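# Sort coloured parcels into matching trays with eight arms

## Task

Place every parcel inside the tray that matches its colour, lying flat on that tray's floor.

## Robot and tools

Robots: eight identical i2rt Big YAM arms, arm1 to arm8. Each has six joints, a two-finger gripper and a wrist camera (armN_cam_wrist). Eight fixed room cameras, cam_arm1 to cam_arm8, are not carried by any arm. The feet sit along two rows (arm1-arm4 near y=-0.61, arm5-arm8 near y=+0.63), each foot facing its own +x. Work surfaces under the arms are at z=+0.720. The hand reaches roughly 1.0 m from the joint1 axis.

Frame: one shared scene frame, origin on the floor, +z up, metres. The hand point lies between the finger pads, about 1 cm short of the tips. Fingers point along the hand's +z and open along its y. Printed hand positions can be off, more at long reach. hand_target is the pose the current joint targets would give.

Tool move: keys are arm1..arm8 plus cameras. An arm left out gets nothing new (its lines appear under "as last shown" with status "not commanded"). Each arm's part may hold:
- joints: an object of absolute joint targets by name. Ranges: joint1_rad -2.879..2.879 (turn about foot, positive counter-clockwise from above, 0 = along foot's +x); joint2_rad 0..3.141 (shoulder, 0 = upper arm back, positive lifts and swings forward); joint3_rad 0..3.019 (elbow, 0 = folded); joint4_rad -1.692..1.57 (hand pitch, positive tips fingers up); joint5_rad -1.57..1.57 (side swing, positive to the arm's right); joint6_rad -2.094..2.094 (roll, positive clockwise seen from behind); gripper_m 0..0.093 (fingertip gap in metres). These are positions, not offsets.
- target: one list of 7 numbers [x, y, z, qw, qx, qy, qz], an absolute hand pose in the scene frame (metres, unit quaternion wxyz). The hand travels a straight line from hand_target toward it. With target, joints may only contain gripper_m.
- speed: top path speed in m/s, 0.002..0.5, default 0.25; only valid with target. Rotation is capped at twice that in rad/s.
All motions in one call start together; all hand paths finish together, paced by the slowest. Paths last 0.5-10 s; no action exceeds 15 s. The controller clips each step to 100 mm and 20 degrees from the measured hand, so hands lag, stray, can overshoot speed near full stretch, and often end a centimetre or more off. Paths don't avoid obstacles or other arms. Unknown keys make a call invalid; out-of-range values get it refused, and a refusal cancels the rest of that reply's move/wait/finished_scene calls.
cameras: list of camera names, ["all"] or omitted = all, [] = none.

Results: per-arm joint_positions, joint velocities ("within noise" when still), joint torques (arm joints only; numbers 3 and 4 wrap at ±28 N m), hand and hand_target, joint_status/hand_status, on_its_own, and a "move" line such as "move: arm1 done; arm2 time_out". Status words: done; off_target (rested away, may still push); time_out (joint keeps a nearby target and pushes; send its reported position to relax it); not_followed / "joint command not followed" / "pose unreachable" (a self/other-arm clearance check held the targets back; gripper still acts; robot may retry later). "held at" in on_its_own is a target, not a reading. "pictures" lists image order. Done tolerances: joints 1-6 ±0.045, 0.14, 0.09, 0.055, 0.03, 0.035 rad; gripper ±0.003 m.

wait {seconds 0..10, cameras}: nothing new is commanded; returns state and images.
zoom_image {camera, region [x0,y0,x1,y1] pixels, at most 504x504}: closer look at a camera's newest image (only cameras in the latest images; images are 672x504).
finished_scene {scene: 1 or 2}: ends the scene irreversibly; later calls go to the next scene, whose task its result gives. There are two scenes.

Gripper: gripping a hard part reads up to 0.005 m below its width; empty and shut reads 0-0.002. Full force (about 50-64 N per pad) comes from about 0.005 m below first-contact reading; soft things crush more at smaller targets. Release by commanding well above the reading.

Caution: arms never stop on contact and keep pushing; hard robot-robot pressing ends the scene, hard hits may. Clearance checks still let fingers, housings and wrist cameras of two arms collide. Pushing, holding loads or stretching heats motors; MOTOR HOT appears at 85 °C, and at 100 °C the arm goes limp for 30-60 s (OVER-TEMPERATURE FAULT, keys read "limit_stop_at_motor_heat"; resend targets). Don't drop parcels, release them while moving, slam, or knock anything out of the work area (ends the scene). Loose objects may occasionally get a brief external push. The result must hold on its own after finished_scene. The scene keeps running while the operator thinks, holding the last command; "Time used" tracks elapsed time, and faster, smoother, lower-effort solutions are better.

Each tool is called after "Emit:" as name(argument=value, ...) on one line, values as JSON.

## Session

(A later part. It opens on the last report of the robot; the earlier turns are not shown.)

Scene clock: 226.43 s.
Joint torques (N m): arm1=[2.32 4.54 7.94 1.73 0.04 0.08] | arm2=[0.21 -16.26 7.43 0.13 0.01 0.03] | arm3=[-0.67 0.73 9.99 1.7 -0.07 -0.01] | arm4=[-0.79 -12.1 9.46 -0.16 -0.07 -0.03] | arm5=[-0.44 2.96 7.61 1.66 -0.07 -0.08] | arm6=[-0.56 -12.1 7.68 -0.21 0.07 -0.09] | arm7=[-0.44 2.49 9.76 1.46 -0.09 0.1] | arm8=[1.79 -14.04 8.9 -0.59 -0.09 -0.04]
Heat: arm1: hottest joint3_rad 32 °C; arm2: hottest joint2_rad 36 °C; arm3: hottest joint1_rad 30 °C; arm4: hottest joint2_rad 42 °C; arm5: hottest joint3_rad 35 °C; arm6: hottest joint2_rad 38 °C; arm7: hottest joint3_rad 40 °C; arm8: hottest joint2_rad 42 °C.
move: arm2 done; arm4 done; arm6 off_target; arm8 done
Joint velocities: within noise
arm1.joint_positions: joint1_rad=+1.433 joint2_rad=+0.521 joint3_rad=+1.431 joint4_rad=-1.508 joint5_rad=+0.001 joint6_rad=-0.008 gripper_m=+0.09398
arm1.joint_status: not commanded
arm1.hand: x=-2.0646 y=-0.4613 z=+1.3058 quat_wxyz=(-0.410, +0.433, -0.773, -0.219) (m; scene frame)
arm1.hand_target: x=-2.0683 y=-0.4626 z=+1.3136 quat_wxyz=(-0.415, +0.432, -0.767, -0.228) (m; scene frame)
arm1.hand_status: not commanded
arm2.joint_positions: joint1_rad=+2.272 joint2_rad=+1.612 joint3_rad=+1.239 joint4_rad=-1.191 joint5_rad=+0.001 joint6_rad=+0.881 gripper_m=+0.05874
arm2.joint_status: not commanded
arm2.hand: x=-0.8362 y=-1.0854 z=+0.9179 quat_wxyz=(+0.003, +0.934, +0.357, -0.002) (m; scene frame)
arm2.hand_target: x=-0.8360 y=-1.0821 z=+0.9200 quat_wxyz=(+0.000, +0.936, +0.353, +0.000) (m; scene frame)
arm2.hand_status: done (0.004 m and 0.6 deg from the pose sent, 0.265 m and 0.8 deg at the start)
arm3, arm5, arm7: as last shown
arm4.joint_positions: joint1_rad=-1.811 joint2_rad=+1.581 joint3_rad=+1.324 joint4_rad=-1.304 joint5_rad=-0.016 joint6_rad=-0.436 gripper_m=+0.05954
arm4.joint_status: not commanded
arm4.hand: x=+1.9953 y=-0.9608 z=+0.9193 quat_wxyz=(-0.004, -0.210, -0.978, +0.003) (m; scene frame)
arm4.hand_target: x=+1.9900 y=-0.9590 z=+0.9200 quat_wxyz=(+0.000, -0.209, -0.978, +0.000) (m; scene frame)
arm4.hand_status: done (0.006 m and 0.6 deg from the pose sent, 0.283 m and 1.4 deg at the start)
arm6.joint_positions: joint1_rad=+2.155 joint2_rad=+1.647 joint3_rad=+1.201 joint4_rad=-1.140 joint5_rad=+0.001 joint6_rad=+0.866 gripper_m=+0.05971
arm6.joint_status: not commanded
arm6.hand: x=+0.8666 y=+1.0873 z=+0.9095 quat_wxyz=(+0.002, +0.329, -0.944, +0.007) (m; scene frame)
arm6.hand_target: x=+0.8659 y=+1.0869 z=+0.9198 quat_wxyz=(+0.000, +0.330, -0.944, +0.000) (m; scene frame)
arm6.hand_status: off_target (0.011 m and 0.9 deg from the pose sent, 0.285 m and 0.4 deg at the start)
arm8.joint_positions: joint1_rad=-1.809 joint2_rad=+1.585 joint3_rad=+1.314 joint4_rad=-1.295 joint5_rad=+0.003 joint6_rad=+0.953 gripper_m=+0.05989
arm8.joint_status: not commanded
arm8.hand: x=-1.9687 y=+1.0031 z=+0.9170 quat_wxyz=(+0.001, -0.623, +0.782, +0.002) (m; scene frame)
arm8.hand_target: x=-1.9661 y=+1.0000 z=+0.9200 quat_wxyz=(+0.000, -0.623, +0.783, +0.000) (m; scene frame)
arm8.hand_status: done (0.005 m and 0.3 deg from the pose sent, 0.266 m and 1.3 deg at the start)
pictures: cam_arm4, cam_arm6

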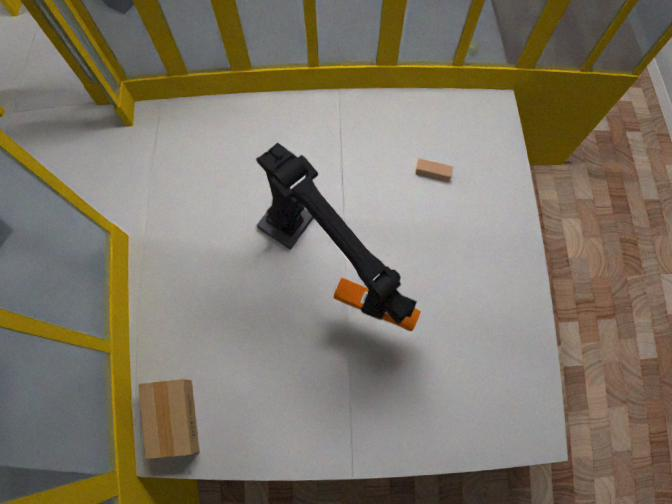

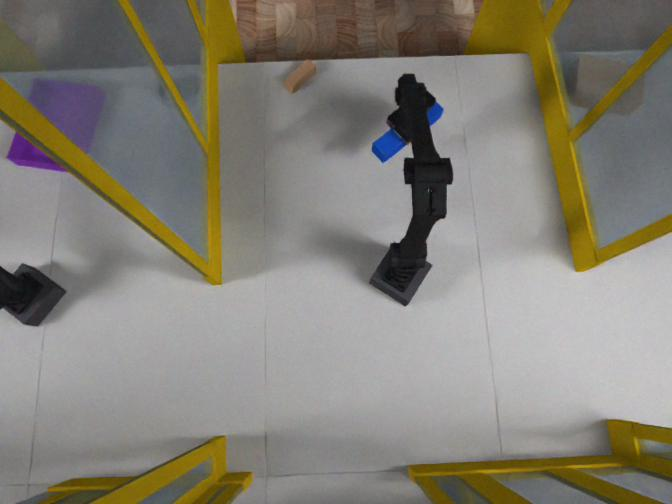

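Emit:
move(arm8={"target":[-1.9,0.925,0.92,0,0.6225,-0.7826,0],"speed":0.2}, arm2={"target":[-0.84,-0.983,0.92,0,0.9357,0.3527,0],"speed":0.2}, arm4={"target":[1.924,-0.884,0.92,0,0.2088,0.978,0],"speed":0.2}, arm6={"target":[0.863,0.988,0.92,0,0.3297,-0.9441,0],"speed":0.2}, arm7={"joints":{"joint1_rad":-1.02,"joint5_rad":0,"joint6_rad":0}}, arm3={"joints":{"joint1_rad":-1.208,"joint5_rad":0,"joint6_rad":0}}, cameras=[])

Emit:
move(arm8={"joints":{"joint1_rad":0.419,"joint6_rad":0}}, arm2={"joints":{"joint1_rad":-1.452,"joint6_rad":0}}, arm4={"joints":{"joint1_rad":1.908,"joint6_rad":0}}, arm6={"joints":{"joint1_rad":-1.31,"joint6_rad":0}}, cameras=["cam_arm4","cam_arm6","cam_arm2","cam_arm8"])

Scene clock: 279.00 s.
Joint torques (N m): arm1=[2.37 4.31 7.94 1.72 0.03 0.05] | arm2=[0.21 -11.81 7.3 0.8 0 0.03] | arm3=[-1.67 0.91 9.91 1.7 -0.25 0.13] | arm4=[-1.14 -8.53 9.37 0.36 -0.06 -0.03] | arm5=[-0.62 3.14 7.45 1.76 -0.09 -0.06] | arm6=[-0.56 -8.59 7.47 0.42 0.07 -0.1] | arm7=[-1.14 2.43 9.77 1.51 0.04 0.02] | arm8=[1.67 -9.82 8.85 -0.01 -0.1 -0.01]
Heat: arm1: hottest joint3_rad 32 °C; arm2: hottest joint2_rad 35 °C; arm3: hottest joint1_rad 30 °C; arm4: hottest joint3_rad 40 °C; arm5: hottest joint3_rad 35 °C; arm6: hottest joint2_rad 35 °C; arm7: hottest joint3_rad 40 °C; arm8: hottest joint2_rad 36 °C.
move: arm2 done; arm3 done; arm4 done; arm6 done; arm7 done; arm8 done
Joint velocities: within noise
arm1: as last shown
arm2.joint_positions: joint1_rad=+2.272 joint2_rad=+1.364 joint3_rad=+0.965 joint4_rad=-1.187 joint5_rad=+0.001 joint6_rad=+0.881 gripper_m=+0.05874
arm2.joint_status: not commanded
arm2.hand: x=-0.8404 y=-0.9815 z=+0.9178 quat_wxyz=(-0.008, +0.934, +0.357, +0.002) (m; scene frame)
arm2.hand_target: x=-0.8400 y=-0.9830 z=+0.9200 quat_wxyz=(+0.000, +0.936, +0.353, +0.000) (m; scene frame)
arm2.hand_status: done (0.003 m and 1.1 deg from the pose sent, 0.102 m and 0.6 deg at the start)
arm3.joint_positions: joint1_rad=-1.195 joint2_rad=+0.623 joint3_rad=+1.443 joint4_rad=-1.225 joint5_rad=+0.004 joint6_rad=-0.016 gripper_m=+0.09398
arm3.joint_status: all done
arm3.hand: x=+0.4890 y=-0.3815 z=+1.3423 quat_wxyz=(-0.439, +0.521, -0.650, -0.337) (m; scene frame)
arm3.hand_target: x=+0.4906 y=-0.3855 z=+1.3557 quat_wxyz=(-0.448, +0.507, -0.650, -0.346) (m; scene frame)
arm3.hand_status: not commanded
arm4.joint_positions: joint1_rad=-1.811 joint2_rad=+1.327 joint3_rad=+1.053 joint4_rad=-1.304 joint5_rad=-0.016 joint6_rad=-0.440 gripper_m=+0.05954
arm4.joint_status: not commanded
arm4.hand: x=+1.9280 y=-0.8827 z=+0.9191 quat_wxyz=(+0.002, -0.208, -0.978, -0.003) (m; scene frame)
arm4.hand_target: x=+1.9241 y=-0.8840 z=+0.9200 quat_wxyz=(+0.000, -0.209, -0.978, +0.000) (m; scene frame)
arm4.hand_status: done (0.004 m and 0.4 deg from the pose sent, 0.105 m and 0.6 deg at the start)
arm5.joint_positions: joint1_rad=-0.422 joint2_rad=+0.625 joint3_rad=+1.427 joint4_rad=-1.371 joint5_rad=+0.120 joint6_rad=-0.097 gripper_m=+0.09396
arm5.joint_status: not commanded
arm5.hand: x=+2.0004 y=+0.7998 z=+1.3402 quat_wxyz=(-0.234, +0.830, -0.279, -0.422) (m; scene frame)
arm5.hand_target: x=+2.0022 y=+0.7982 z=+1.3527 quat_wxyz=(-0.238, +0.823, -0.277, -0.434) (m; scene frame)
arm5.hand_status: not commanded
arm6.joint_positions: joint1_rad=+2.155 joint2_rad=+1.400 joint3_rad=+0.925 joint4_rad=-1.129 joint5_rad=+0.001 joint6_rad=+0.866 gripper_m=+0.05971
arm6.joint_status: not commanded
arm6.hand: x=+0.8631 y=+0.9840 z=+0.9121 quat_wxyz=(+0.006, +0.329, -0.944, +0.016) (m; scene frame)
arm6.hand_target: x=+0.8630 y=+0.9880 z=+0.9201 quat_wxyz=(+0.000, +0.330, -0.944, +0.000) (m; scene frame)
arm6.hand_status: done (0.009 m and 1.9 deg from the pose sent, 0.100 m and 0.9 deg at the start)
arm7.joint_positions: joint1_rad=-1.011 joint2_rad=+0.496 joint3_rad=+1.379 joint4_rad=-1.460 joint5_rad=-0.002 joint6_rad=+0.009 gripper_m=+0.09397
arm7.joint_status: all done
arm7.hand: x=-0.4371 y=+0.4443 z=+1.3303 quat_wxyz=(-0.325, -0.648, -0.594, +0.348) (m; scene frame)
arm7.hand_target: x=-0.4388 y=+0.4472 z=+1.3403 quat_wxyz=(-0.328, -0.645, -0.590, +0.359) (m; scene frame)
arm7.hand_status: not commanded
arm8.joint_positions: joint1_rad=-1.809 joint2_rad=+1.329 joint3_rad=+1.043 joint4_rad=-1.295 joint5_rad=+0.003 joint6_rad=+0.953 gripper_m=+0.05989
arm8.joint_status: not commanded
arm8.hand: x=-1.9000 y=+0.9258 z=+0.9179 quat_wxyz=(+0.001, -0.623, +0.782, -0.006) (m; scene frame)
arm8.hand_target: x=-1.9001 y=+0.9250 z=+0.9201 quat_wxyz=(+0.000, -0.623, +0.783, +0.000) (m; scene frame)
arm8.hand_status: done (0.002 m and 0.7 deg from the pose sent, 0.104 m and 0.2 deg at the start)
pictures: none
No camera images: "cameras" was empty.

Scene clock: 282.43 s.
Joint torques (N m): arm1=[2.14 4.48 7.92 1.7 0.03 0.07] | arm2=[0.56 -11.81 7.32 0.76 -0.08 -0.2] | arm3=[-1.67 0.97 9.91 1.7 -0.26 0.13] | arm4=[-0.26 -8.47 9.42 0.39 -0.04 0.11] | arm5=[-0.67 3.02 7.53 1.76 -0.1 -0.02] | arm6=[0.03 -8.64 7.53 0.38 -0.03 -0.18] | arm7=[-0.97 2.32 9.77 1.47 0.04 0.03] | arm8=[1.14 -9.99 8.84 -0.02 -0.01 -0.09]
Heat: arm1: hottest joint3_rad 32 °C; arm2: hottest joint2_rad 35 °C; arm3: hottest joint1_rad 30 °C; arm4: hottest joint3_rad 40 °C; arm5: hottest joint3_rad 35 °C; arm6: hottest joint2_rad 34 °C; arm7: hottest joint3_rad 40 °C; arm8: hottest joint2_rad 35 °C.
move: arm2 done; arm4 done; arm6 done; arm8 done
Joint velocities: within noise
arm1, arm3, arm5, arm7: as last shown
arm2.joint_positions: joint1_rad=-1.456 joint2_rad=+1.364 joint3_rad=+0.965 joint4_rad=-1.185 joint5_rad=+0.002 joint6_rad=+0.015 gripper_m=+0.05871
arm2.joint_status: all done
arm2.hand: x=-0.6669 y=-0.3163 z=+0.9185 quat_wxyz=(+0.005, +0.484, -0.875, +0.003) (m; scene frame)
arm2.hand_target: x=-0.6679 y=-0.3147 z=+0.9207 quat_wxyz=(-0.001, +0.492, -0.871, -0.001) (m; scene frame)
arm2.hand_status: not commanded
arm3.hand_target: x=+0.4905 y=-0.3855 z=+1.3557 quat_wxyz=(-0.448, +0.507, -0.650, -0.347) (m; scene frame)
arm4.joint_positions: joint1_rad=+1.913 joint2_rad=+1.327 joint3_rad=+1.053 joint4_rad=-1.304 joint5_rad=-0.016 joint6_rad=-0.008 gripper_m=+0.05962
arm4.joint_status: all done
arm4.hand: x=+1.3405 y=-0.5131 z=+0.9224 quat_wxyz=(+0.014, +0.991, -0.134, -0.003) (m; scene frame)
arm4.hand_target: x=+1.3426 y=-0.5118 z=+0.9232 quat_wxyz=(+0.013, +0.990, -0.140, -0.006) (m; scene frame)
arm4.hand_status: not commanded
arm6.joint_positions: joint1_rad=-1.318 joint2_rad=+1.400 joint3_rad=+0.925 joint4_rad=-1.127 joint5_rad=+0.002 joint6_rad=+0.009 gripper_m=+0.05972
arm6.joint_status: all done
arm6.hand: x=+0.7224 y=+0.2956 z=+0.9121 quat_wxyz=(+0.010, -0.826, -0.563, -0.012) (m; scene frame)
arm6.hand_target: x=+0.7241 y=+0.2913 z=+0.9201 quat_wxyz=(+0.000, -0.821, -0.570, +0.000) (m; scene frame)
arm6.hand_status: not commanded
arm8.joint_positions: joint1_rad=+0.424 joint2_rad=+1.329 joint3_rad=+1.043 joint4_rad=-1.295 joint5_rad=-0.001 joint6_rad=+0.006 gripper_m=+0.05990
arm8.joint_status: all done
arm8.hand: x=-1.7266 y=+0.3005 z=+0.9185 quat_wxyz=(+0.002, -0.770, -0.638, -0.004) (m; scene frame)
arm8.hand_target: x=-1.7287 y=+0.3014 z=+0.9207 quat_wxyz=(-0.001, -0.770, -0.638, +0.001) (m; scene frame)
arm8.hand_status: not commanded
pictures: cam_arm2, cam_arm4, cam_arm6, cam_arm8

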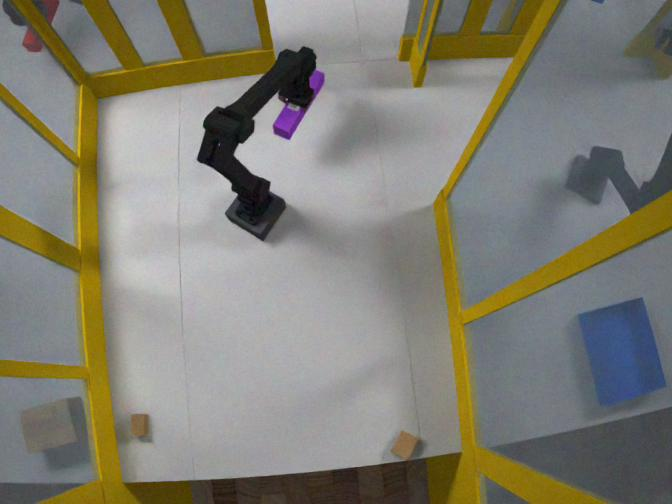

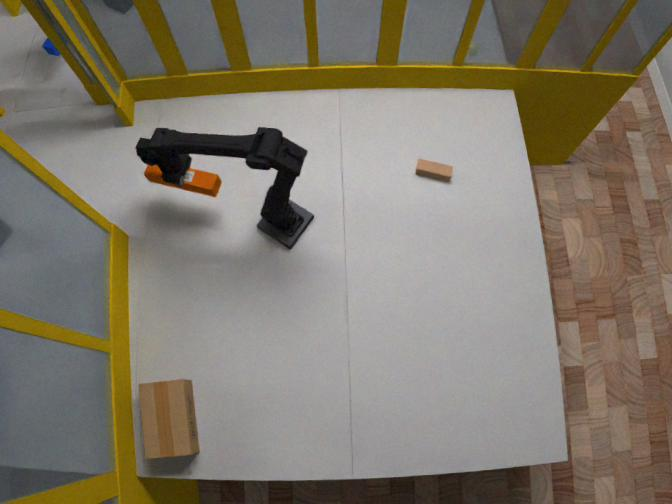

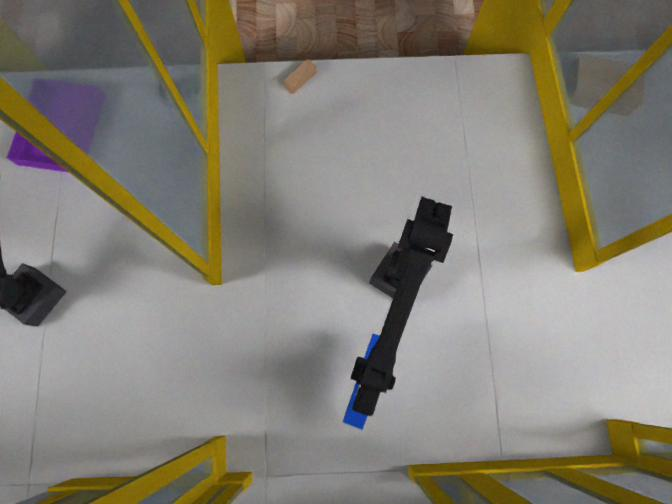

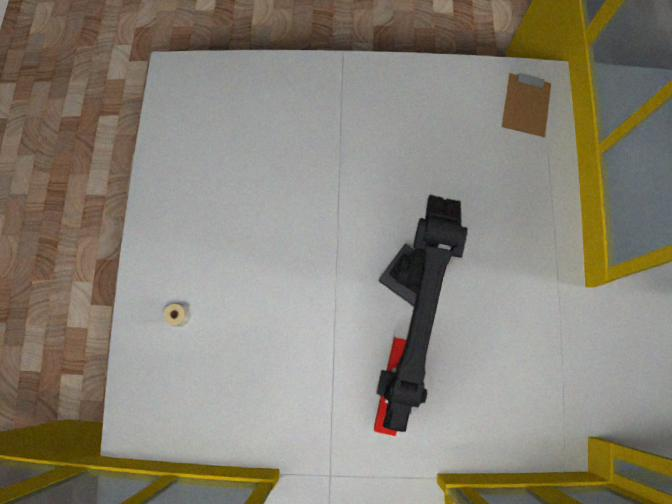

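Emit:
move(arm8={"target":[-1.78,0.01,0.86,0,0.7071,0.7071,0],"speed":0.2}, arm2={"target":[-0.5,-0.01,0.86,0,0.7071,-0.7071,0],"speed":0.2}, arm4={"target":[1.08,-0.43,0.86,0,1,0,0],"speed":0.2}, arm6={"target":[0.6,0.01,0.86,0,0.7071,0.7071,0],"speed":0.2}, cameras=["cam_arm4","cam_arm6"])

Emit:
move(arm8={"target":[-1.78,0.01,0.763,0,0.7071,0.7071,0],"speed":0.12}, arm2={"target":[-0.5,-0.01,0.763,0,0.7071,-0.7071,0],"speed":0.12}, arm4={"target":[1.08,-0.43,0.763,0,1,0,0],"speed":0.12}, arm6={"target":[0.6,0.01,0.765,0,0.7071,0.7071,0],"speed":0.12}, cameras=["arm8_cam_wrist","arm2_cam_wrist"])

Scene clock: 300.67 s.
Joint torques (N m): arm1=[2.55 4.37 7.99 1.88 0.03 0.09] | arm2=[0.73 -25.58 12.16 0.06 -0.08 -0.21] | arm3=[-1.67 0.97 9.94 1.7 -0.25 0.13] | arm4=[-0.32 -16.26 14.99 -0.34 -0.02 -0.03] | arm5=[-1.26 2.67 7.45 1.88 -0.09 -0.06] | arm6=[-1.38 -16.5 12.49 -0.21 -0.06 -0.18] | arm7=[-1.14 2.32 9.77 1.46 0.04 0.03] | arm8=[1.73 -19.96 14.27 -0.58 -0.05 -0.12]
Heat: arm1: hottest joint3_rad 32 °C; arm2: hottest joint2_rad 34 °C; arm3: hottest joint1_rad 30 °C; arm4: hottest joint3_rad 41 °C; arm5: hottest joint3_rad 35 °C; arm6: hottest joint2_rad 34 °C; arm7: hottest joint3_rad 40 °C; arm8: hottest joint2_rad 34 °C.
move: arm2 off_target; arm4 off_target; arm6 off_target; arm8 off_target
Joint velocities: within noise
arm1, arm3, arm5, arm7: as last shown
arm2.joint_positions: joint1_rad=-1.439 joint2_rad=+2.303 joint3_rad=+2.121 joint4_rad=-1.417 joint5_rad=+0.002 joint6_rad=-0.508 gripper_m=+0.05872
arm2.joint_status: not commanded
arm2.hand: x=-0.5032 y=-0.0241 z=+0.8494 quat_wxyz=(+0.013, +0.699, -0.715, +0.004) (m; scene frame)
arm2.hand_target: x=-0.5006 y=-0.0106 z=+0.8602 quat_wxyz=(-0.001, +0.707, -0.707, +0.000) (m; scene frame)
arm2.hand_status: off_target (0.018 m and 2.0 deg from the pose sent, 0.354 m and 32.1 deg at the start)
arm4.joint_positions: joint1_rad=+1.913 joint2_rad=+2.050 joint3_rad=+1.790 joint4_rad=-1.348 joint5_rad=+0.011 joint6_rad=-0.275 gripper_m=+0.05963
arm4.joint_status: not commanded
arm4.hand: x=+1.0963 y=-0.4398 z=+0.8501 quat_wxyz=(+0.005, +1.000, -0.001, +0.014) (m; scene frame)
arm4.hand_target: x=+1.0810 y=-0.4302 z=+0.8601 quat_wxyz=(+0.000, +1.000, +0.000, -0.001) (m; scene frame)
arm4.hand_status: off_target (0.021 m and 1.7 deg from the pose sent, 0.281 m and 15.5 deg at the start)
arm6.joint_positions: joint1_rad=-1.327 joint2_rad=+2.189 joint3_rad=+1.856 joint4_rad=-1.274 joint5_rad=+0.002 joint6_rad=-0.375 gripper_m=+0.05972
arm6.joint_status: not commanded
arm6.hand: x=+0.6128 y=+0.0247 z=+0.8464 quat_wxyz=(+0.008, -0.707, -0.707, -0.016) (m; scene frame)
arm6.hand_target: x=+0.6002 y=+0.0111 z=+0.8603 quat_wxyz=(+0.000, -0.707, -0.707, +0.001) (m; scene frame)
arm6.hand_status: off_target (0.024 m and 2.1 deg from the pose sent, 0.315 m and 21.5 deg at the start)
arm8.joint_positions: joint1_rad=+0.424 joint2_rad=+2.107 joint3_rad=+1.896 joint4_rad=-1.381 joint5_rad=-0.001 joint6_rad=-0.173 gripper_m=+0.05990
arm8.joint_status: not commanded
arm8.hand: x=-1.7774 y=+0.0241 z=+0.8537 quat_wxyz=(+0.005, -0.710, -0.704, -0.009) (m; scene frame)
arm8.hand_target: x=-1.7799 y=+0.0107 z=+0.8600 quat_wxyz=(+0.000, -0.707, -0.707, +0.000) (m; scene frame)
arm8.hand_status: off_target (0.016 m and 1.3 deg from the pose sent, 0.301 m and 10.8 deg at the start)
pictures: cam_arm4, cam_arm6

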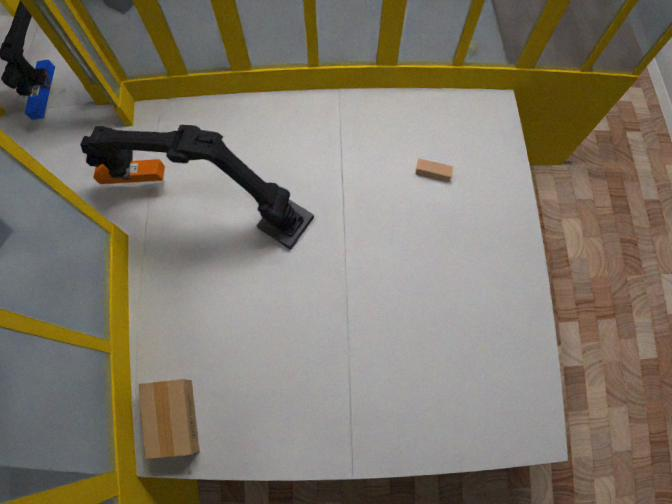

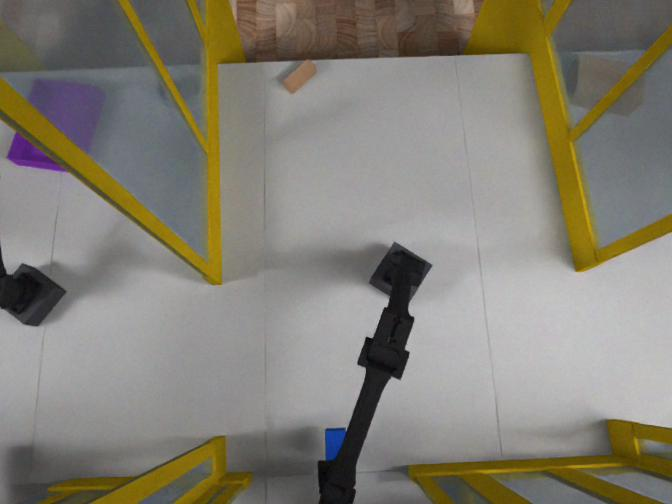

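Scene clock: 302.10 s.
Joint torques (N m): arm1=[2.26 4.37 7.97 1.73 0.02 0.07] | arm2=[0.73 -27.28 8.03 0.92 -0.08 -0.21] | arm3=[-1.67 0.91 9.89 1.72 -0.26 0.13] | arm4=[-0.5 -17.38 9.44 0.75 -0.03 -0.03] | arm5=[-0.73 3.08 7.34 1.88 -0.06 0.01] | arm6=[-1.44 -17.26 7.86 0.55 -0.07 -0.18] | arm7=[-1.14 2.32 9.8 1.43 0.03 0.03] | arm8=[2.02 -21.13 9.2 0.25 -0.06 -0.1]
Heat: arm1: hottest joint3_rad 32 °C; arm2: hottest joint2_rad 34 °C; arm3: hottest joint1_rad 30 °C; arm4: hottest joint3_rad 41 °C; arm5: hottest joint3_rad 35 °C; arm6: hottest joint2_rad 34 °C; arm7: hottest joint3_rad 40 °C; arm8: hottest joint2_rad 34 °C.
move: arm2 done; arm4 off_target; arm6 done; arm8 done
Joint velocities: within noise
arm1, arm3, arm5, arm7: as last shown
arm2.joint_positions: joint1_rad=-1.439 joint2_rad=+2.398 joint3_rad=+2.064 joint4_rad=-1.251 joint5_rad=+0.002 joint6_rad=-0.508 gripper_m=+0.05872
arm2.joint_status: not commanded
arm2.hand: x=-0.4983 y=-0.0156 z=+0.7637 quat_wxyz=(+0.006, +0.700, -0.714, +0.002) (m; scene frame)
arm2.hand_target: x=-0.5001 y=-0.0099 z=+0.7631 quat_wxyz=(+0.000, +0.707, -0.707, +0.000) (m; scene frame)
arm2.hand_status: done (0.006 m and 1.4 deg from the pose sent, 0.088 m and 2.0 deg at the start)
arm4.joint_positions: joint1_rad=+1.913 joint2_rad=+2.144 joint3_rad=+1.733 joint4_rad=-1.165 joint5_rad=+0.011 joint6_rad=-0.278 gripper_m=+0.05963
arm4.joint_status: not commanded
arm4.hand: x=+1.0798 y=-0.4361 z=+0.7721 quat_wxyz=(+0.000, +1.000, +0.000, -0.001) (m; scene frame)
arm4.hand_target: x=+1.0802 y=-0.4301 z=+0.7631 quat_wxyz=(+0.000, +1.000, +0.000, +0.000) (m; scene frame)
arm4.hand_status: off_target (0.011 m and 0.2 deg from the pose sent, 0.089 m and 1.7 deg at the start)
arm6.joint_positions: joint1_rad=-1.327 joint2_rad=+2.303 joint3_rad=+1.830 joint4_rad=-1.115 joint5_rad=+0.002 joint6_rad=-0.375 gripper_m=+0.05972
arm6.joint_status: not commanded
arm6.hand: x=+0.6082 y=+0.0130 z=+0.7639 quat_wxyz=(+0.005, -0.707, -0.708, -0.008) (m; scene frame)
arm6.hand_target: x=+0.5999 y=+0.0103 z=+0.7650 quat_wxyz=(+0.000, -0.707, -0.707, +0.000) (m; scene frame)
arm6.hand_status: done (0.009 m and 1.0 deg from the pose sent, 0.084 m and 2.1 deg at the start)
arm8.joint_positions: joint1_rad=+0.424 joint2_rad=+2.195 joint3_rad=+1.823 joint4_rad=-1.199 joint5_rad=-0.001 joint6_rad=-0.174 gripper_m=+0.05990
arm8.joint_status: not commanded
arm8.hand: x=-1.7796 y=+0.0120 z=+0.7715 quat_wxyz=(-0.001, -0.710, -0.704, +0.000) (m; scene frame)
arm8.hand_target: x=-1.7800 y=+0.0102 z=+0.7631 quat_wxyz=(+0.000, -0.707, -0.707, +0.000) (m; scene frame)
arm8.hand_status: done (0.009 m and 0.5 deg from the pose sent, 0.092 m and 1.3 deg at the start)
pictures: arm2_cam_wrist, arm8_cam_wrist
camera_calibration:
arm2_cam_wrist: T_world_to_cam=[[0.999645, -0.0257702, 0.00682633, 0.491298], [-0.0247949, -0.80468, 0.59319, -0.473534], [-0.00979363, -0.593149, -0.805033, 0.72122], [0, 0, 0, 1]] pos_world=[-0.495802, 0.0594084, 0.858149]
arm8_cam_wrist: T_world_to_cam=[[-0.999833, 0.0140989, -0.0116266, -1.76955], [0.00451774, 0.807169, 0.590303, -0.452805], [0.0177072, 0.590152, -0.807098, 0.767624], [0, 0, 0, 1]] pos_world=[-1.7808, -0.0625754, 0.866266]

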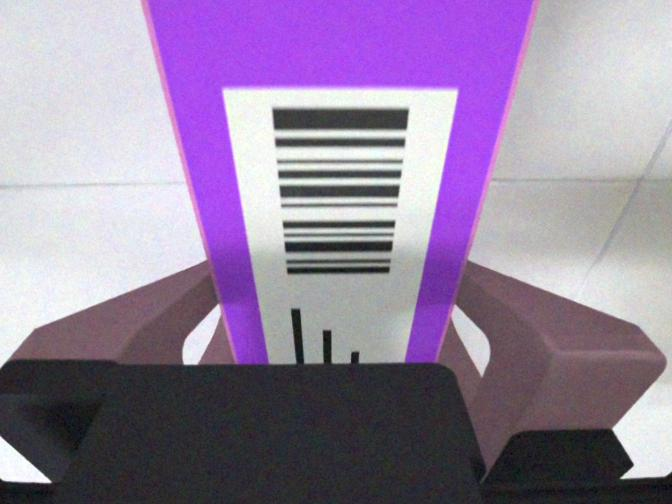

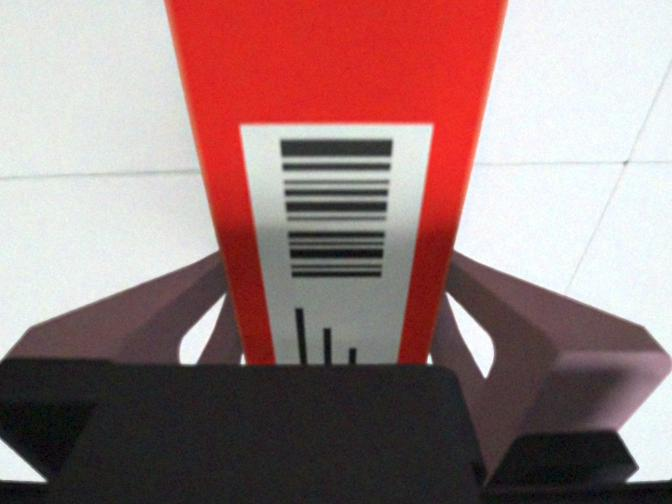

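Emit:
move(arm8={"target":[-1.78,0.01,0.745,0,0.7071,0.7071,0],"speed":0.08}, arm2={"target":[-0.5,-0.01,0.749,0,0.7071,-0.7071,0],"speed":0.08}, arm4={"target":[1.08,-0.43,0.741,0,1,0,0],"speed":0.08}, arm6={"target":[0.6,0.01,0.748,0,0.7071,0.7071,0],"speed":0.08}, cameras=[])

Emit:
move(arm8={"joints":{"gripper_m":0.09}}, arm2={"joints":{"gripper_m":0.09}}, arm4={"joints":{"gripper_m":0.09}}, arm6={"joints":{"gripper_m":0.09}}, cameras=[])

Emit:
move(arm8={"target":[-1.78,0.02,0.86,0,0.7071,0.7071,0],"speed":0.15}, arm2={"target":[-0.5,-0.02,0.86,0,0.7071,-0.7071,0],"speed":0.15}, arm4={"target":[1.08,-0.43,0.86,0,1,0,0],"speed":0.15}, arm6={"target":[0.6,0.02,0.86,0,0.7071,0.7071,0],"speed":0.15}, cameras=["arm8_cam_wrist","arm2_cam_wrist","arm4_cam_wrist","arm6_cam_wrist"])

Emit:
move(arm8={"target":[-1.73,0.3,0.95,0,0.7071,0.7071,0],"speed":0.3}, arm2={"target":[-0.667,-0.315,0.95,0,0.7071,-0.7071,0],"speed":0.3}, arm4={"target":[1.38,-0.52,0.95,0,1,0,0],"speed":0.3}, arm6={"target":[0.72,0.3,0.95,0,0.7071,0.7071,0],"speed":0.3}, cameras=["cam_arm1","cam_arm7"])

Scene clock: 322.53 s.
Joint torques (N m): arm1=[2.2 4.42 7.9 1.76 0.04 0.07] | arm2=[0.73 -25.82 7.5 0.95 -0.08 -0.21] | arm3=[-1.73 0.97 9.89 1.69 -0.24 0.13] | arm4=[-0.5 -17.08 9.02 0.72 -0.03 -0.03] | arm5=[-1.03 2.9 7.42 1.83 -0.13 -0.01] | arm6=[-1.44 -17.2 7.51 0.53 -0.06 -0.18] | arm7=[-1.14 2.37 9.8 1.43 0.04 0.04] | arm8=[1.85 -20.48 8.64 0.31 -0.06 -0.1]
Heat: arm1: hottest joint3_rad 32 °C; arm2: hottest joint2_rad 37 °C; arm3: hottest joint1_rad 30 °C; arm4: hottest joint3_rad 41 °C; arm5: hottest joint3_rad 35 °C; arm6: hottest joint2_rad 34 °C; arm7: hottest joint3_rad 41 °C; arm8: hottest joint2_rad 35 °C.
move: arm2 off_target; arm4 off_target; arm6 done; arm8 off_target
Joint velocities: within noise
arm1, arm3, arm5, arm7: as last shown
arm1.hand_target: x=-2.0682 y=-0.4626 z=+1.3136 quat_wxyz=(-0.415, +0.432, -0.767, -0.228) (m; scene frame)
arm2.joint_positions: joint1_rad=-1.439 joint2_rad=+2.400 joint3_rad=+2.060 joint4_rad=-1.225 joint5_rad=+0.002 joint6_rad=-0.509 gripper_m=+0.05872
arm2.joint_status: not commanded
arm2.hand: x=-0.4960 y=-0.0118 z=+0.7606 quat_wxyz=(-0.003, +0.700, -0.714, +0.000) (m; scene frame)
arm2.hand_target: x=-0.5002 y=-0.0102 z=+0.7492 quat_wxyz=(+0.000, +0.707, -0.707, +0.000) (m; scene frame)
arm2.hand_status: off_target (0.012 m and 1.2 deg from the pose sent, 0.016 m and 1.4 deg at the start)
arm4.joint_positions: joint1_rad=+1.913 joint2_rad=+2.164 joint3_rad=+1.718 joint4_rad=-1.121 joint5_rad=+0.011 joint6_rad=-0.278 gripper_m=+0.05963
arm4.joint_status: not commanded
arm4.hand: x=+1.0770 y=-0.4356 z=+0.7551 quat_wxyz=(-0.001, +1.000, +0.000, -0.007) (m; scene frame)
arm4.hand_target: x=+1.0802 y=-0.4302 z=+0.7413 quat_wxyz=(+0.000, +1.000, +0.000, +0.000) (m; scene frame)
arm4.hand_status: off_target (0.015 m and 0.8 deg from the pose sent, 0.032 m and 0.2 deg at the start)
arm6.joint_positions: joint1_rad=-1.327 joint2_rad=+2.319 joint3_rad=+1.828 joint4_rad=-1.084 joint5_rad=+0.002 joint6_rad=-0.375 gripper_m=+0.05972
arm6.joint_status: not commanded
arm6.hand: x=+0.6069 y=+0.0095 z=+0.7531 quat_wxyz=(+0.002, -0.707, -0.708, -0.002) (m; scene frame)
arm6.hand_target: x=+0.6000 y=+0.0102 z=+0.7480 quat_wxyz=(+0.000, -0.707, -0.707, +0.000) (m; scene frame)
arm6.hand_status: done (0.009 m and 0.3 deg from the pose sent, 0.018 m and 1.0 deg at the start)
arm8.joint_positions: joint1_rad=+0.424 joint2_rad=+2.206 joint3_rad=+1.812 joint4_rad=-1.164 joint5_rad=-0.001 joint6_rad=-0.174 gripper_m=+0.05990
arm8.joint_status: not commanded
arm8.hand: x=-1.7802 y=+0.0090 z=+0.7607 quat_wxyz=(-0.005, -0.710, -0.704, +0.005) (m; scene frame)
arm8.hand_target: x=-1.7800 y=+0.0103 z=+0.7452 quat_wxyz=(+0.000, -0.707, -0.707, +0.000) (m; scene frame)
arm8.hand_status: off_target (0.016 m and 0.9 deg from the pose sent, 0.026 m and 0.5 deg at the start)
pictures: none
No camera images: "cameras" was empty.

Scene clock: 323.17 s.
Joint torques (N m): arm1=[2.37 4.6 7.88 1.68 0.05 0.06] | arm2=[0.73 -25.99 7.5 0.95 -0.08 -0.2] | arm3=[-1.73 0.91 9.94 1.74 -0.25 0.12] | arm4=[-0.5 -17.08 9.02 0.72 -0.03 -0.03] | arm5=[-0.32 3.43 7.36 1.74 -0.11 -0.06] | arm6=[-1.44 -17.2 7.51 0.53 -0.06 -0.18] | arm7=[-1.08 2.37 9.8 1.46 0.03 0.03] | arm8=[2.02 -20.54 8.58 0.32 -0.04 -0.11]
Heat: arm1: hottest joint3_rad 32 °C; arm2: hottest joint2_rad 37 °C; arm3: hottest joint1_rad 30 °C; arm4: hottest joint3_rad 41 °C; arm5: hottest joint3_rad 35 °C; arm6: hottest joint2_rad 34 °C; arm7: hottest joint3_rad 41 °C; arm8: hottest joint2_rad 36 °C.
move: arm2 done; arm4 done; arm6 done; arm8 done
Joint velocities: arm1=[-0.044 0.005 -0.002 0.022 -0.007 -0.095 0] | arm2=[within noise] | arm3=[within noise] | arm4=[within noise] | arm5=[within noise] | arm6=[within noise] | arm7=[within noise] | arm8=[within noise]
arm1, arm3, arm5, arm7: as last shown
arm2.joint_positions: joint1_rad=-1.439 joint2_rad=+2.400 joint3_rad=+2.060 joint4_rad=-1.225 joint5_rad=+0.002 joint6_rad=-0.509 gripper_m=+0.08983
arm2.joint_status: all done
arm2.hand: x=-0.4960 y=-0.0118 z=+0.7606 quat_wxyz=(-0.003, +0.700, -0.714, +0.000) (m; scene frame)
arm2.hand_target: x=-0.5002 y=-0.0102 z=+0.7492 quat_wxyz=(+0.000, +0.707, -0.707, +0.000) (m; scene frame)
arm2.hand_status: not commanded
arm4.joint_positions: joint1_rad=+1.913 joint2_rad=+2.164 joint3_rad=+1.718 joint4_rad=-1.121 joint5_rad=+0.011 joint6_rad=-0.278 gripper_m=+0.08981
arm4.joint_status: all done
arm4.hand: x=+1.0770 y=-0.4356 z=+0.7551 quat_wxyz=(-0.001, +1.000, +0.001, -0.007) (m; scene frame)
arm4.hand_target: x=+1.0802 y=-0.4302 z=+0.7413 quat_wxyz=(+0.000, +1.000, +0.000, +0.000) (m; scene frame)
arm4.hand_status: not commanded
arm6.joint_positions: joint1_rad=-1.327 joint2_rad=+2.319 joint3_rad=+1.828 joint4_rad=-1.084 joint5_rad=+0.001 joint6_rad=-0.375 gripper_m=+0.08978
arm6.joint_status: all done
arm6.hand: x=+0.6070 y=+0.0095 z=+0.7531 quat_wxyz=(+0.002, -0.706, -0.708, -0.002) (m; scene frame)
arm6.hand_target: x=+0.6000 y=+0.0102 z=+0.7480 quat_wxyz=(+0.000, -0.707, -0.707, +0.000) (m; scene frame)
arm6.hand_status: not commanded
arm8.joint_positions: joint1_rad=+0.424 joint2_rad=+2.206 joint3_rad=+1.812 joint4_rad=-1.164 joint5_rad=-0.001 joint6_rad=-0.174 gripper_m=+0.08982
arm8.joint_status: all done
arm8.hand: x=-1.7802 y=+0.0090 z=+0.7607 quat_wxyz=(-0.005, -0.710, -0.704, +0.005) (m; scene frame)
arm8.hand_target: x=-1.7800 y=+0.0103 z=+0.7452 quat_wxyz=(+0.000, -0.707, -0.707, +0.000) (m; scene frame)
arm8.hand_status: not commanded
pictures: none
No camera images: "cameras" was empty.

Scene clock: 324.73 s.
Joint torques (N m): arm1=[2.43 4.54 7.9 1.73 0.04 0.1] | arm2=[0.21 -26.7 11.58 0.08 -0.07 -0.21] | arm3=[-1.67 0.85 9.94 1.68 -0.26 0.13] | arm4=[-0.32 -18.02 14.28 -0.25 -0.03 -0.01] | arm5=[-0.38 2.61 7.34 1.83 -0.1 -0.03] | arm6=[-1.49 -19.25 10.92 -0.27 -0.03 -0.18] | arm7=[-1.03 2.26 9.8 1.51 0.02 0.03] | arm8=[1.9 -22.3 13.48 -0.66 -0.04 -0.11]
Heat: arm1: hottest joint3_rad 32 °C; arm2: hottest joint2_rad 37 °C; arm3: hottest joint1_rad 30 °C; arm4: hottest joint3_rad 41 °C; arm5: hottest joint3_rad 35 °C; arm6: hottest joint2_rad 35 °C; arm7: hottest joint3_rad 41 °C; arm8: hottest joint2_rad 36 °C.
move: arm2 off_target; arm4 off_target; arm6 off_target; arm8 off_target
Joint velocities: within noise
arm1, arm3, arm5, arm7: as last shown
arm2.joint_positions: joint1_rad=-1.439 joint2_rad=+2.294 joint3_rad=+2.073 joint4_rad=-1.394 joint5_rad=+0.002 joint6_rad=-0.515 gripper_m=+0.08993
arm2.joint_status: not commanded
arm2.hand: x=-0.5076 y=-0.0318 z=+0.8380 quat_wxyz=(+0.021, +0.702, -0.712, +0.006) (m; scene frame)
arm2.hand_target: x=-0.5006 y=-0.0208 z=+0.8601 quat_wxyz=(+0.000, +0.707, -0.707, +0.000) (m; scene frame)
arm2.hand_status: off_target (0.026 m and 2.6 deg from the pose sent, 0.100 m and 1.2 deg at the start)
arm4.joint_positions: joint1_rad=+1.913 joint2_rad=+2.072 joint3_rad=+1.798 joint4_rad=-1.349 joint5_rad=+0.011 joint6_rad=-0.278 gripper_m=+0.08990
arm4.joint_status: not commanded
arm4.hand: x=+1.0945 y=-0.4394 z=+0.8402 quat_wxyz=(+0.007, +1.000, +0.001, +0.020) (m; scene frame)
arm4.hand_target: x=+1.0810 y=-0.4303 z=+0.8604 quat_wxyz=(+0.000, +1.000, +0.000, -0.001) (m; scene frame)
arm4.hand_status: off_target (0.026 m and 2.5 deg from the pose sent, 0.105 m and 0.7 deg at the start)
arm6.joint_positions: joint1_rad=-1.332 joint2_rad=+2.198 joint3_rad=+1.828 joint4_rad=-1.255 joint5_rad=+0.001 joint6_rad=-0.380 gripper_m=+0.08987
arm6.joint_status: not commanded
arm6.hand: x=+0.6125 y=+0.0322 z=+0.8305 quat_wxyz=(+0.011, -0.706, -0.707, -0.025) (m; scene frame)
arm6.hand_target: x=+0.6004 y=+0.0211 z=+0.8602 quat_wxyz=(+0.000, -0.707, -0.707, +0.000) (m; scene frame)
arm6.hand_status: off_target (0.034 m and 3.1 deg from the pose sent, 0.108 m and 0.3 deg at the start)
arm7.joint_positions: joint1_rad=-1.011 joint2_rad=+0.496 joint3_rad=+1.379 joint4_rad=-1.460 joint5_rad=-0.002 joint6_rad=+0.008 gripper_m=+0.09397
arm7.hand: x=-0.4371 y=+0.4443 z=+1.3303 quat_wxyz=(-0.324, -0.648, -0.595, +0.348) (m; scene frame)
arm8.joint_positions: joint1_rad=+0.424 joint2_rad=+2.106 joint3_rad=+1.853 joint4_rad=-1.362 joint5_rad=-0.001 joint6_rad=-0.176 gripper_m=+0.08992
arm8.joint_status: not commanded
arm8.hand: x=-1.7757 y=+0.0335 z=+0.8382 quat_wxyz=(+0.012, -0.709, -0.705, -0.018) (m; scene frame)
arm8.hand_target: x=-1.7799 y=+0.0210 z=+0.8602 quat_wxyz=(+0.000, -0.707, -0.707, +0.000) (m; scene frame)
arm8.hand_status: off_target (0.026 m and 2.5 deg from the pose sent, 0.100 m and 0.9 deg at the start)
pictures: arm2_cam_wrist, arm4_cam_wrist, arm6_cam_wrist, arm8_cam_wrist
camera_calibration:
arm2_cam_wrist: T_world_to_cam=[[0.999784, -0.0192788, -0.00777052, 0.512244], [-0.0104498, -0.789343, 0.613863, -0.540385], [-0.0179682, -0.61365, -0.789374, 0.753474], [0, 0, 0, 1]] pos_world=[-0.504242, 0.0456949, 0.930476]
arm4_cam_wrist: T_world_to_cam=[[-0.0161234, 0.999867, -0.00225168, 0.456328], [0.789332, 0.0141106, 0.613805, -1.3687], [0.613755, 0.00811928, -0.789455, 0.119949], [0, 0, 0, 1]] pos_world=[1.0141, -0.437928, 0.935838]
arm6_cam_wrist: T_world_to_cam=[[-0.999885, -0.00858122, -0.0124662, 0.62159], [-0.0144391, 0.787672, 0.615925, -0.522205], [0.00453385, 0.616035, -0.787706, 0.755925], [0, 0, 0, 1]] pos_world=[0.610551, -0.0490159, 0.924834]
arm8_cam_wrist: T_world_to_cam=[[-0.999738, 0.0124757, -0.0191689, -1.7586], [-0.00224685, 0.780498, 0.625154, -0.549877], [0.0227605, 0.625033, -0.780266, 0.794044], [0, 0, 0, 1]] pos_world=[-1.77745, -0.0451865, 0.929613]

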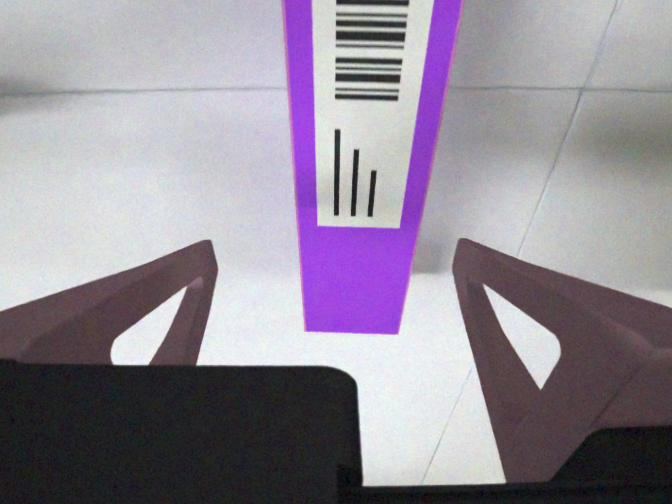

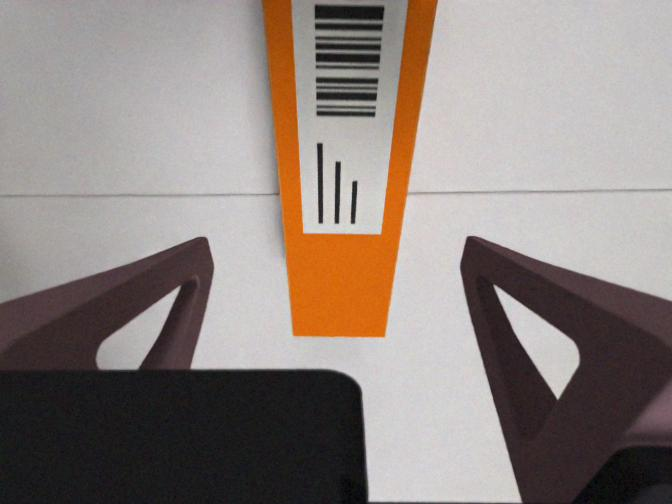

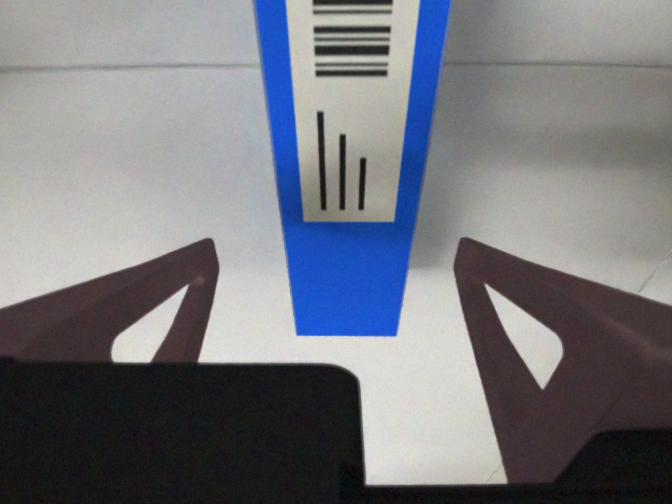

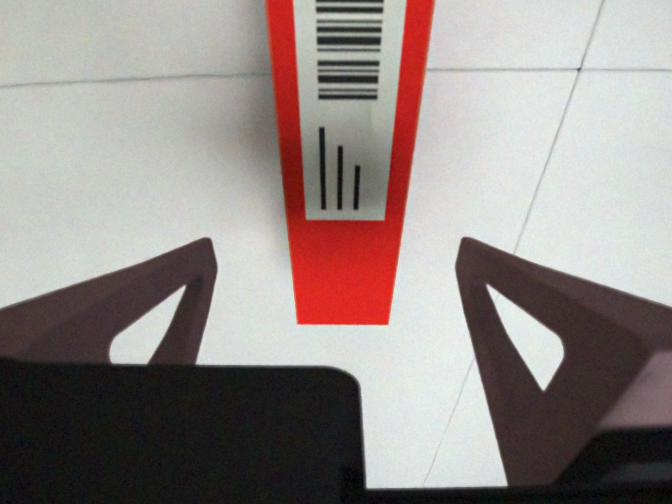

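Scene clock: 326.77 s.
Joint torques (N m): arm1=[2.08 4.6 7.87 1.73 0.06 0.08] | arm2=[-0.32 -11.05 7.56 0.17 -0.09 -0.22] | arm3=[-1.67 1.03 9.91 1.7 -0.25 0.12] | arm4=[0.44 -6.53 9.51 -0.18 -0.04 0.09] | arm5=[-1.14 3.02 7.54 1.89 -0.11 -0.04] | arm6=[-0.38 -7.82 7.84 -0.16 -0.06 -0.06] | arm7=[-1.2 2.2 9.8 1.48 0.04 0.03] | arm8=[1.2 -9.35 9.01 -0.5 -0.03 -0.1]
Heat: arm1: hottest joint3_rad 32 °C; arm2: hottest joint2_rad 37 °C; arm3: hottest joint1_rad 30 °C; arm4: hottest joint3_rad 41 °C; arm5: hottest joint3_rad 35 °C; arm6: hottest joint2_rad 35 °C; arm7: hottest joint3_rad 41 °C; arm8: hottest joint2_rad 36 °C.
move: arm2 done; arm4 done; arm6 done; arm8 done
Joint velocities: within noise
arm1.joint_positions: joint1_rad=+1.433 joint2_rad=+0.521 joint3_rad=+1.431 joint4_rad=-1.508 joint5_rad=+0.001 joint6_rad=-0.008 gripper_m=+0.09398
arm1.joint_status: not commanded
arm1.hand: x=-2.0646 y=-0.4613 z=+1.3058 quat_wxyz=(-0.410, +0.433, -0.773, -0.219) (m; scene frame)
arm1.hand_target: x=-2.0682 y=-0.4626 z=+1.3136 quat_wxyz=(-0.415, +0.432, -0.767, -0.228) (m; scene frame)
arm1.hand_status: not commanded
arm2.joint_positions: joint1_rad=-1.447 joint2_rad=+1.330 joint3_rad=+1.023 joint4_rad=-1.252 joint5_rad=+0.002 joint6_rad=-0.529 gripper_m=+0.08993
arm2.joint_status: not commanded
arm2.hand: x=-0.6669 y=-0.3105 z=+0.9507 quat_wxyz=(-0.006, +0.704, -0.710, -0.001) (m; scene frame)
arm2.hand_target: x=-0.6670 y=-0.3150 z=+0.9500 quat_wxyz=(+0.000, +0.707, -0.707, +0.000) (m; scene frame)
arm2.hand_status: done (0.005 m and 0.9 deg from the pose sent, 0.344 m and 2.6 deg at the start)
arm3, arm5, arm7: as last shown
arm4.joint_positions: joint1_rad=+1.913 joint2_rad=+1.207 joint3_rad=+1.030 joint4_rad=-1.388 joint5_rad=+0.011 joint6_rad=-0.278 gripper_m=+0.08990
arm4.joint_status: not commanded
arm4.hand: x=+1.3752 y=-0.5177 z=+0.9520 quat_wxyz=(-0.001, +1.000, +0.001, -0.007) (m; scene frame)
arm4.hand_target: x=+1.3799 y=-0.5200 z=+0.9500 quat_wxyz=(+0.000, +1.000, +0.000, +0.000) (m; scene frame)
arm4.hand_status: done (0.006 m and 0.9 deg from the pose sent, 0.316 m and 2.5 deg at the start)
arm6.joint_positions: joint1_rad=-1.332 joint2_rad=+1.343 joint3_rad=+0.962 joint4_rad=-1.198 joint5_rad=+0.001 joint6_rad=-0.380 gripper_m=+0.08987
arm6.joint_status: not commanded
arm6.hand: x=+0.7185 y=+0.2987 z=+0.9441 quat_wxyz=(+0.002, -0.706, -0.708, -0.003) (m; scene frame)
arm6.hand_target: x=+0.7200 y=+0.3000 z=+0.9499 quat_wxyz=(+0.000, -0.707, -0.707, +0.000) (m; scene frame)
arm6.hand_status: done (0.006 m and 0.5 deg from the pose sent, 0.312 m and 3.1 deg at the start)
arm8.joint_positions: joint1_rad=+0.424 joint2_rad=+1.310 joint3_rad=+1.110 joint4_rad=-1.362 joint5_rad=-0.001 joint6_rad=-0.182 gripper_m=+0.08992
arm8.joint_status: not commanded
arm8.hand: x=-1.7276 y=+0.2951 z=+0.9502 quat_wxyz=(-0.003, -0.707, -0.707, +0.004) (m; scene frame)
arm8.hand_target: x=-1.7299 y=+0.3000 z=+0.9499 quat_wxyz=(+0.000, -0.707, -0.707, +0.000) (m; scene frame)
arm8.hand_status: done (0.005 m and 0.6 deg from the pose sent, 0.293 m and 2.5 deg at the start)
pictures: cam_arm1, cam_arm7

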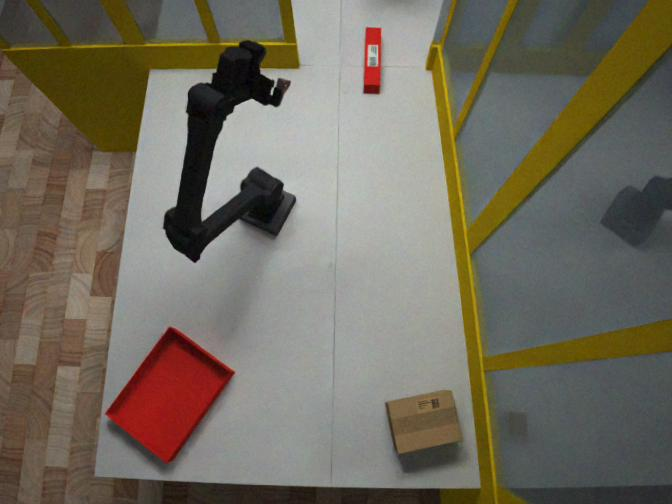

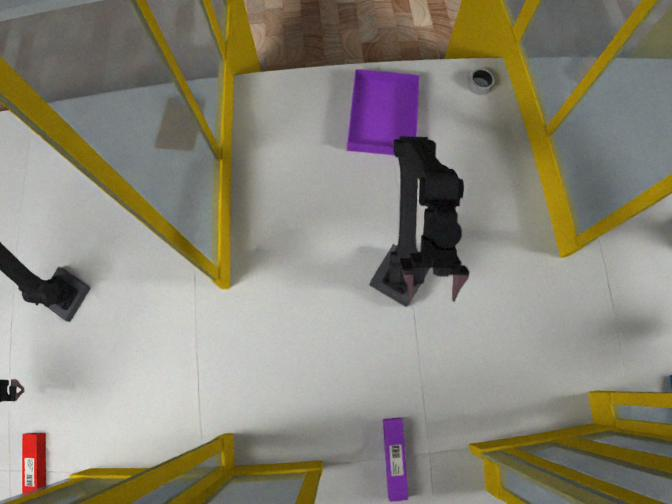

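Emit:
move(arm1={"target":[-1.778,0.013,0.87,0,0.7071,-0.7071,0],"speed":0.3}, arm7={"target":[-0.496,-0.02,0.87,0,0.7071,0.7071,0],"speed":0.3}, arm3={"target":[0.604,0.009,0.87,0,0.7071,-0.7071,0],"speed":0.3}, cameras=["arm1_cam_wrist","arm7_cam_wrist","arm3_cam_wrist"])

Scene clock: 346.90 s.
Joint torques (N m): arm1=[1.79 -20.72 12.59 -0.13 0.15 -0.08] | arm2=[-0.32 -11.05 7.54 0.17 -0.09 -0.21] | arm3=[-0.03 -22.83 13.75 -0.36 0.01 -0.22] | arm4=[0.44 -6.53 9.51 -0.17 -0.04 0.09] | arm5=[-1.08 3.49 7.46 1.74 -0.08 -0.09] | arm6=[-0.38 -7.88 7.82 -0.17 -0.05 -0.06] | arm7=[-0.32 -16.38 14.49 -0.36 0.07 0.03] | arm8=[1.44 -9.23 9.03 -0.5 -0.05 -0.1]
Heat: arm1: hottest joint3_rad 33 °C; arm2: hottest joint2_rad 35 °C; arm3: hottest joint1_rad 30 °C; arm4: hottest joint3_rad 40 °C; arm5: hottest joint3_rad 35 °C; arm6: hottest joint2_rad 34 °C; arm7: hottest joint3_rad 41 °C; arm8: hottest joint2_rad 34 °C.
move: arm1 off_target; arm3 off_target; arm7 off_target
Joint velocities: within noise
arm1.joint_positions: joint1_rad=+1.438 joint2_rad=+2.330 joint3_rad=+2.316 joint4_rad=-1.563 joint5_rad=-0.011 joint6_rad=-0.537 gripper_m=+0.09398
arm1.joint_status: not commanded
arm1.hand: x=-1.7767 y=+0.0004 z=+0.8682 quat_wxyz=(+0.007, +0.700, -0.714, +0.000) (m; scene frame)
arm1.hand_target: x=-1.7784 y=+0.0125 z=+0.8700 quat_wxyz=(-0.001, +0.707, -0.707, +0.000) (m; scene frame)
arm1.hand_status: off_target (0.013 m and 1.4 deg from the pose sent, 0.705 m and 63.1 deg at the start)
arm2, arm4, arm6, arm8: as last shown
arm2.hand: x=-0.6670 y=-0.3106 z=+0.9507 quat_wxyz=(-0.006, +0.704, -0.710, -0.001) (m; scene frame)
arm3.joint_positions: joint1_rad=-1.235 joint2_rad=+2.090 joint3_rad=+1.859 joint4_rad=-1.392 joint5_rad=-0.007 joint6_rad=-0.249 gripper_m=+0.09398
arm3.joint_status: not commanded
arm3.hand: x=+0.6042 y=-0.0077 z=+0.8490 quat_wxyz=(+0.020, +0.698, -0.716, +0.009) (m; scene frame)
arm3.hand_target: x=+0.6037 y=+0.0079 z=+0.8702 quat_wxyz=(-0.001, +0.707, -0.707, +0.000) (m; scene frame)
arm3.hand_status: off_target (0.027 m and 2.9 deg from the pose sent, 0.624 m and 68.2 deg at the start)
arm5.joint_positions: joint1_rad=-0.422 joint2_rad=+0.625 joint3_rad=+1.427 joint4_rad=-1.371 joint5_rad=+0.120 joint6_rad=-0.097 gripper_m=+0.09396
arm5.joint_status: not commanded
arm5.hand: x=+2.0004 y=+0.7998 z=+1.3402 quat_wxyz=(-0.234, +0.830, -0.279, -0.422) (m; scene frame)
arm5.hand_target: x=+2.0022 y=+0.7982 z=+1.3527 quat_wxyz=(-0.238, +0.823, -0.277, -0.434) (m; scene frame)
arm5.hand_status: not commanded
arm6.hand: x=+0.7186 y=+0.2988 z=+0.9441 quat_wxyz=(+0.002, -0.706, -0.708, -0.003) (m; scene frame)
arm7.joint_positions: joint1_rad=-1.044 joint2_rad=+2.083 joint3_rad=+1.755 joint4_rad=-1.275 joint5_rad=-0.004 joint6_rad=-0.104 gripper_m=+0.09397
arm7.joint_status: not commanded
arm7.hand: x=-0.4936 y=-0.0016 z=+0.8562 quat_wxyz=(+0.010, -0.710, -0.704, -0.015) (m; scene frame)
arm7.hand_target: x=-0.4959 y=-0.0190 z=+0.8703 quat_wxyz=(+0.000, -0.707, -0.707, +0.001) (m; scene frame)
arm7.hand_status: off_target (0.023 m and 2.1 deg from the pose sent, 0.656 m and 57.0 deg at the start)
pictures: arm1_cam_wrist, arm3_cam_wrist, arm7_cam_wrist
camera_calibration:
arm1_cam_wrist: T_world_to_cam=[[0.999267, -0.0357392, -0.013683, 1.78834], [-0.0210882, -0.812611, 0.582425, -0.538105], [-0.0319344, -0.58171, -0.812769, 0.775716], [0, 0, 0, 1]] pos_world=[-1.77361, 0.0778853, 0.968353]
arm3_cam_wrist: T_world_to_cam=[[0.999533, -0.0301955, -0.00470752, -0.601325], [-0.0208946, -0.787654, 0.615763, -0.51037], [-0.0223011, -0.615377, -0.787918, 0.801622], [0, 0, 0, 1]] pos_world=[0.608257, 0.073147, 0.943049]
arm7_cam_wrist: T_world_to_cam=[[-0.999957, -0.00679832, 0.0063423, -0.502199], [-0.00165264, 0.801262, 0.598311, -0.505469], [-0.00914935, 0.598275, -0.801239, 0.803797], [0, 0, 0, 1]] pos_world=[-0.495658, -0.0792928, 0.949646]

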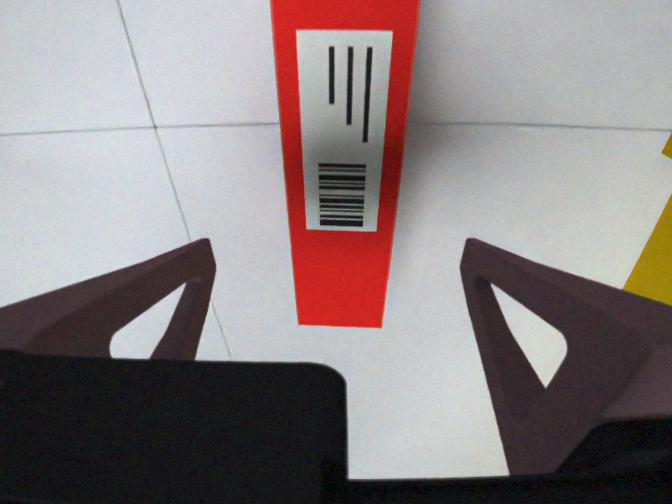

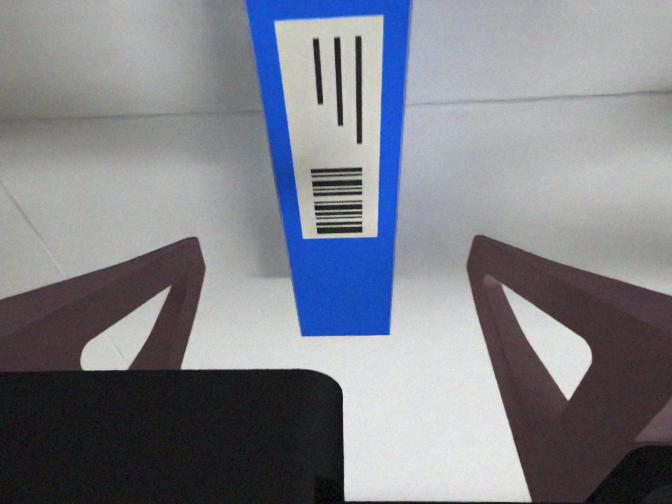

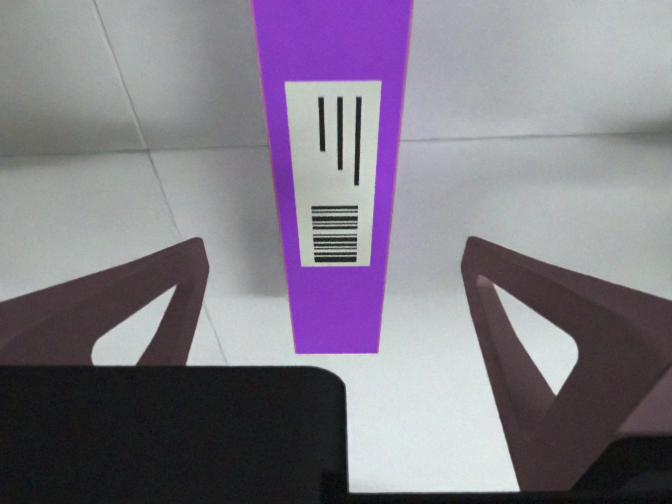

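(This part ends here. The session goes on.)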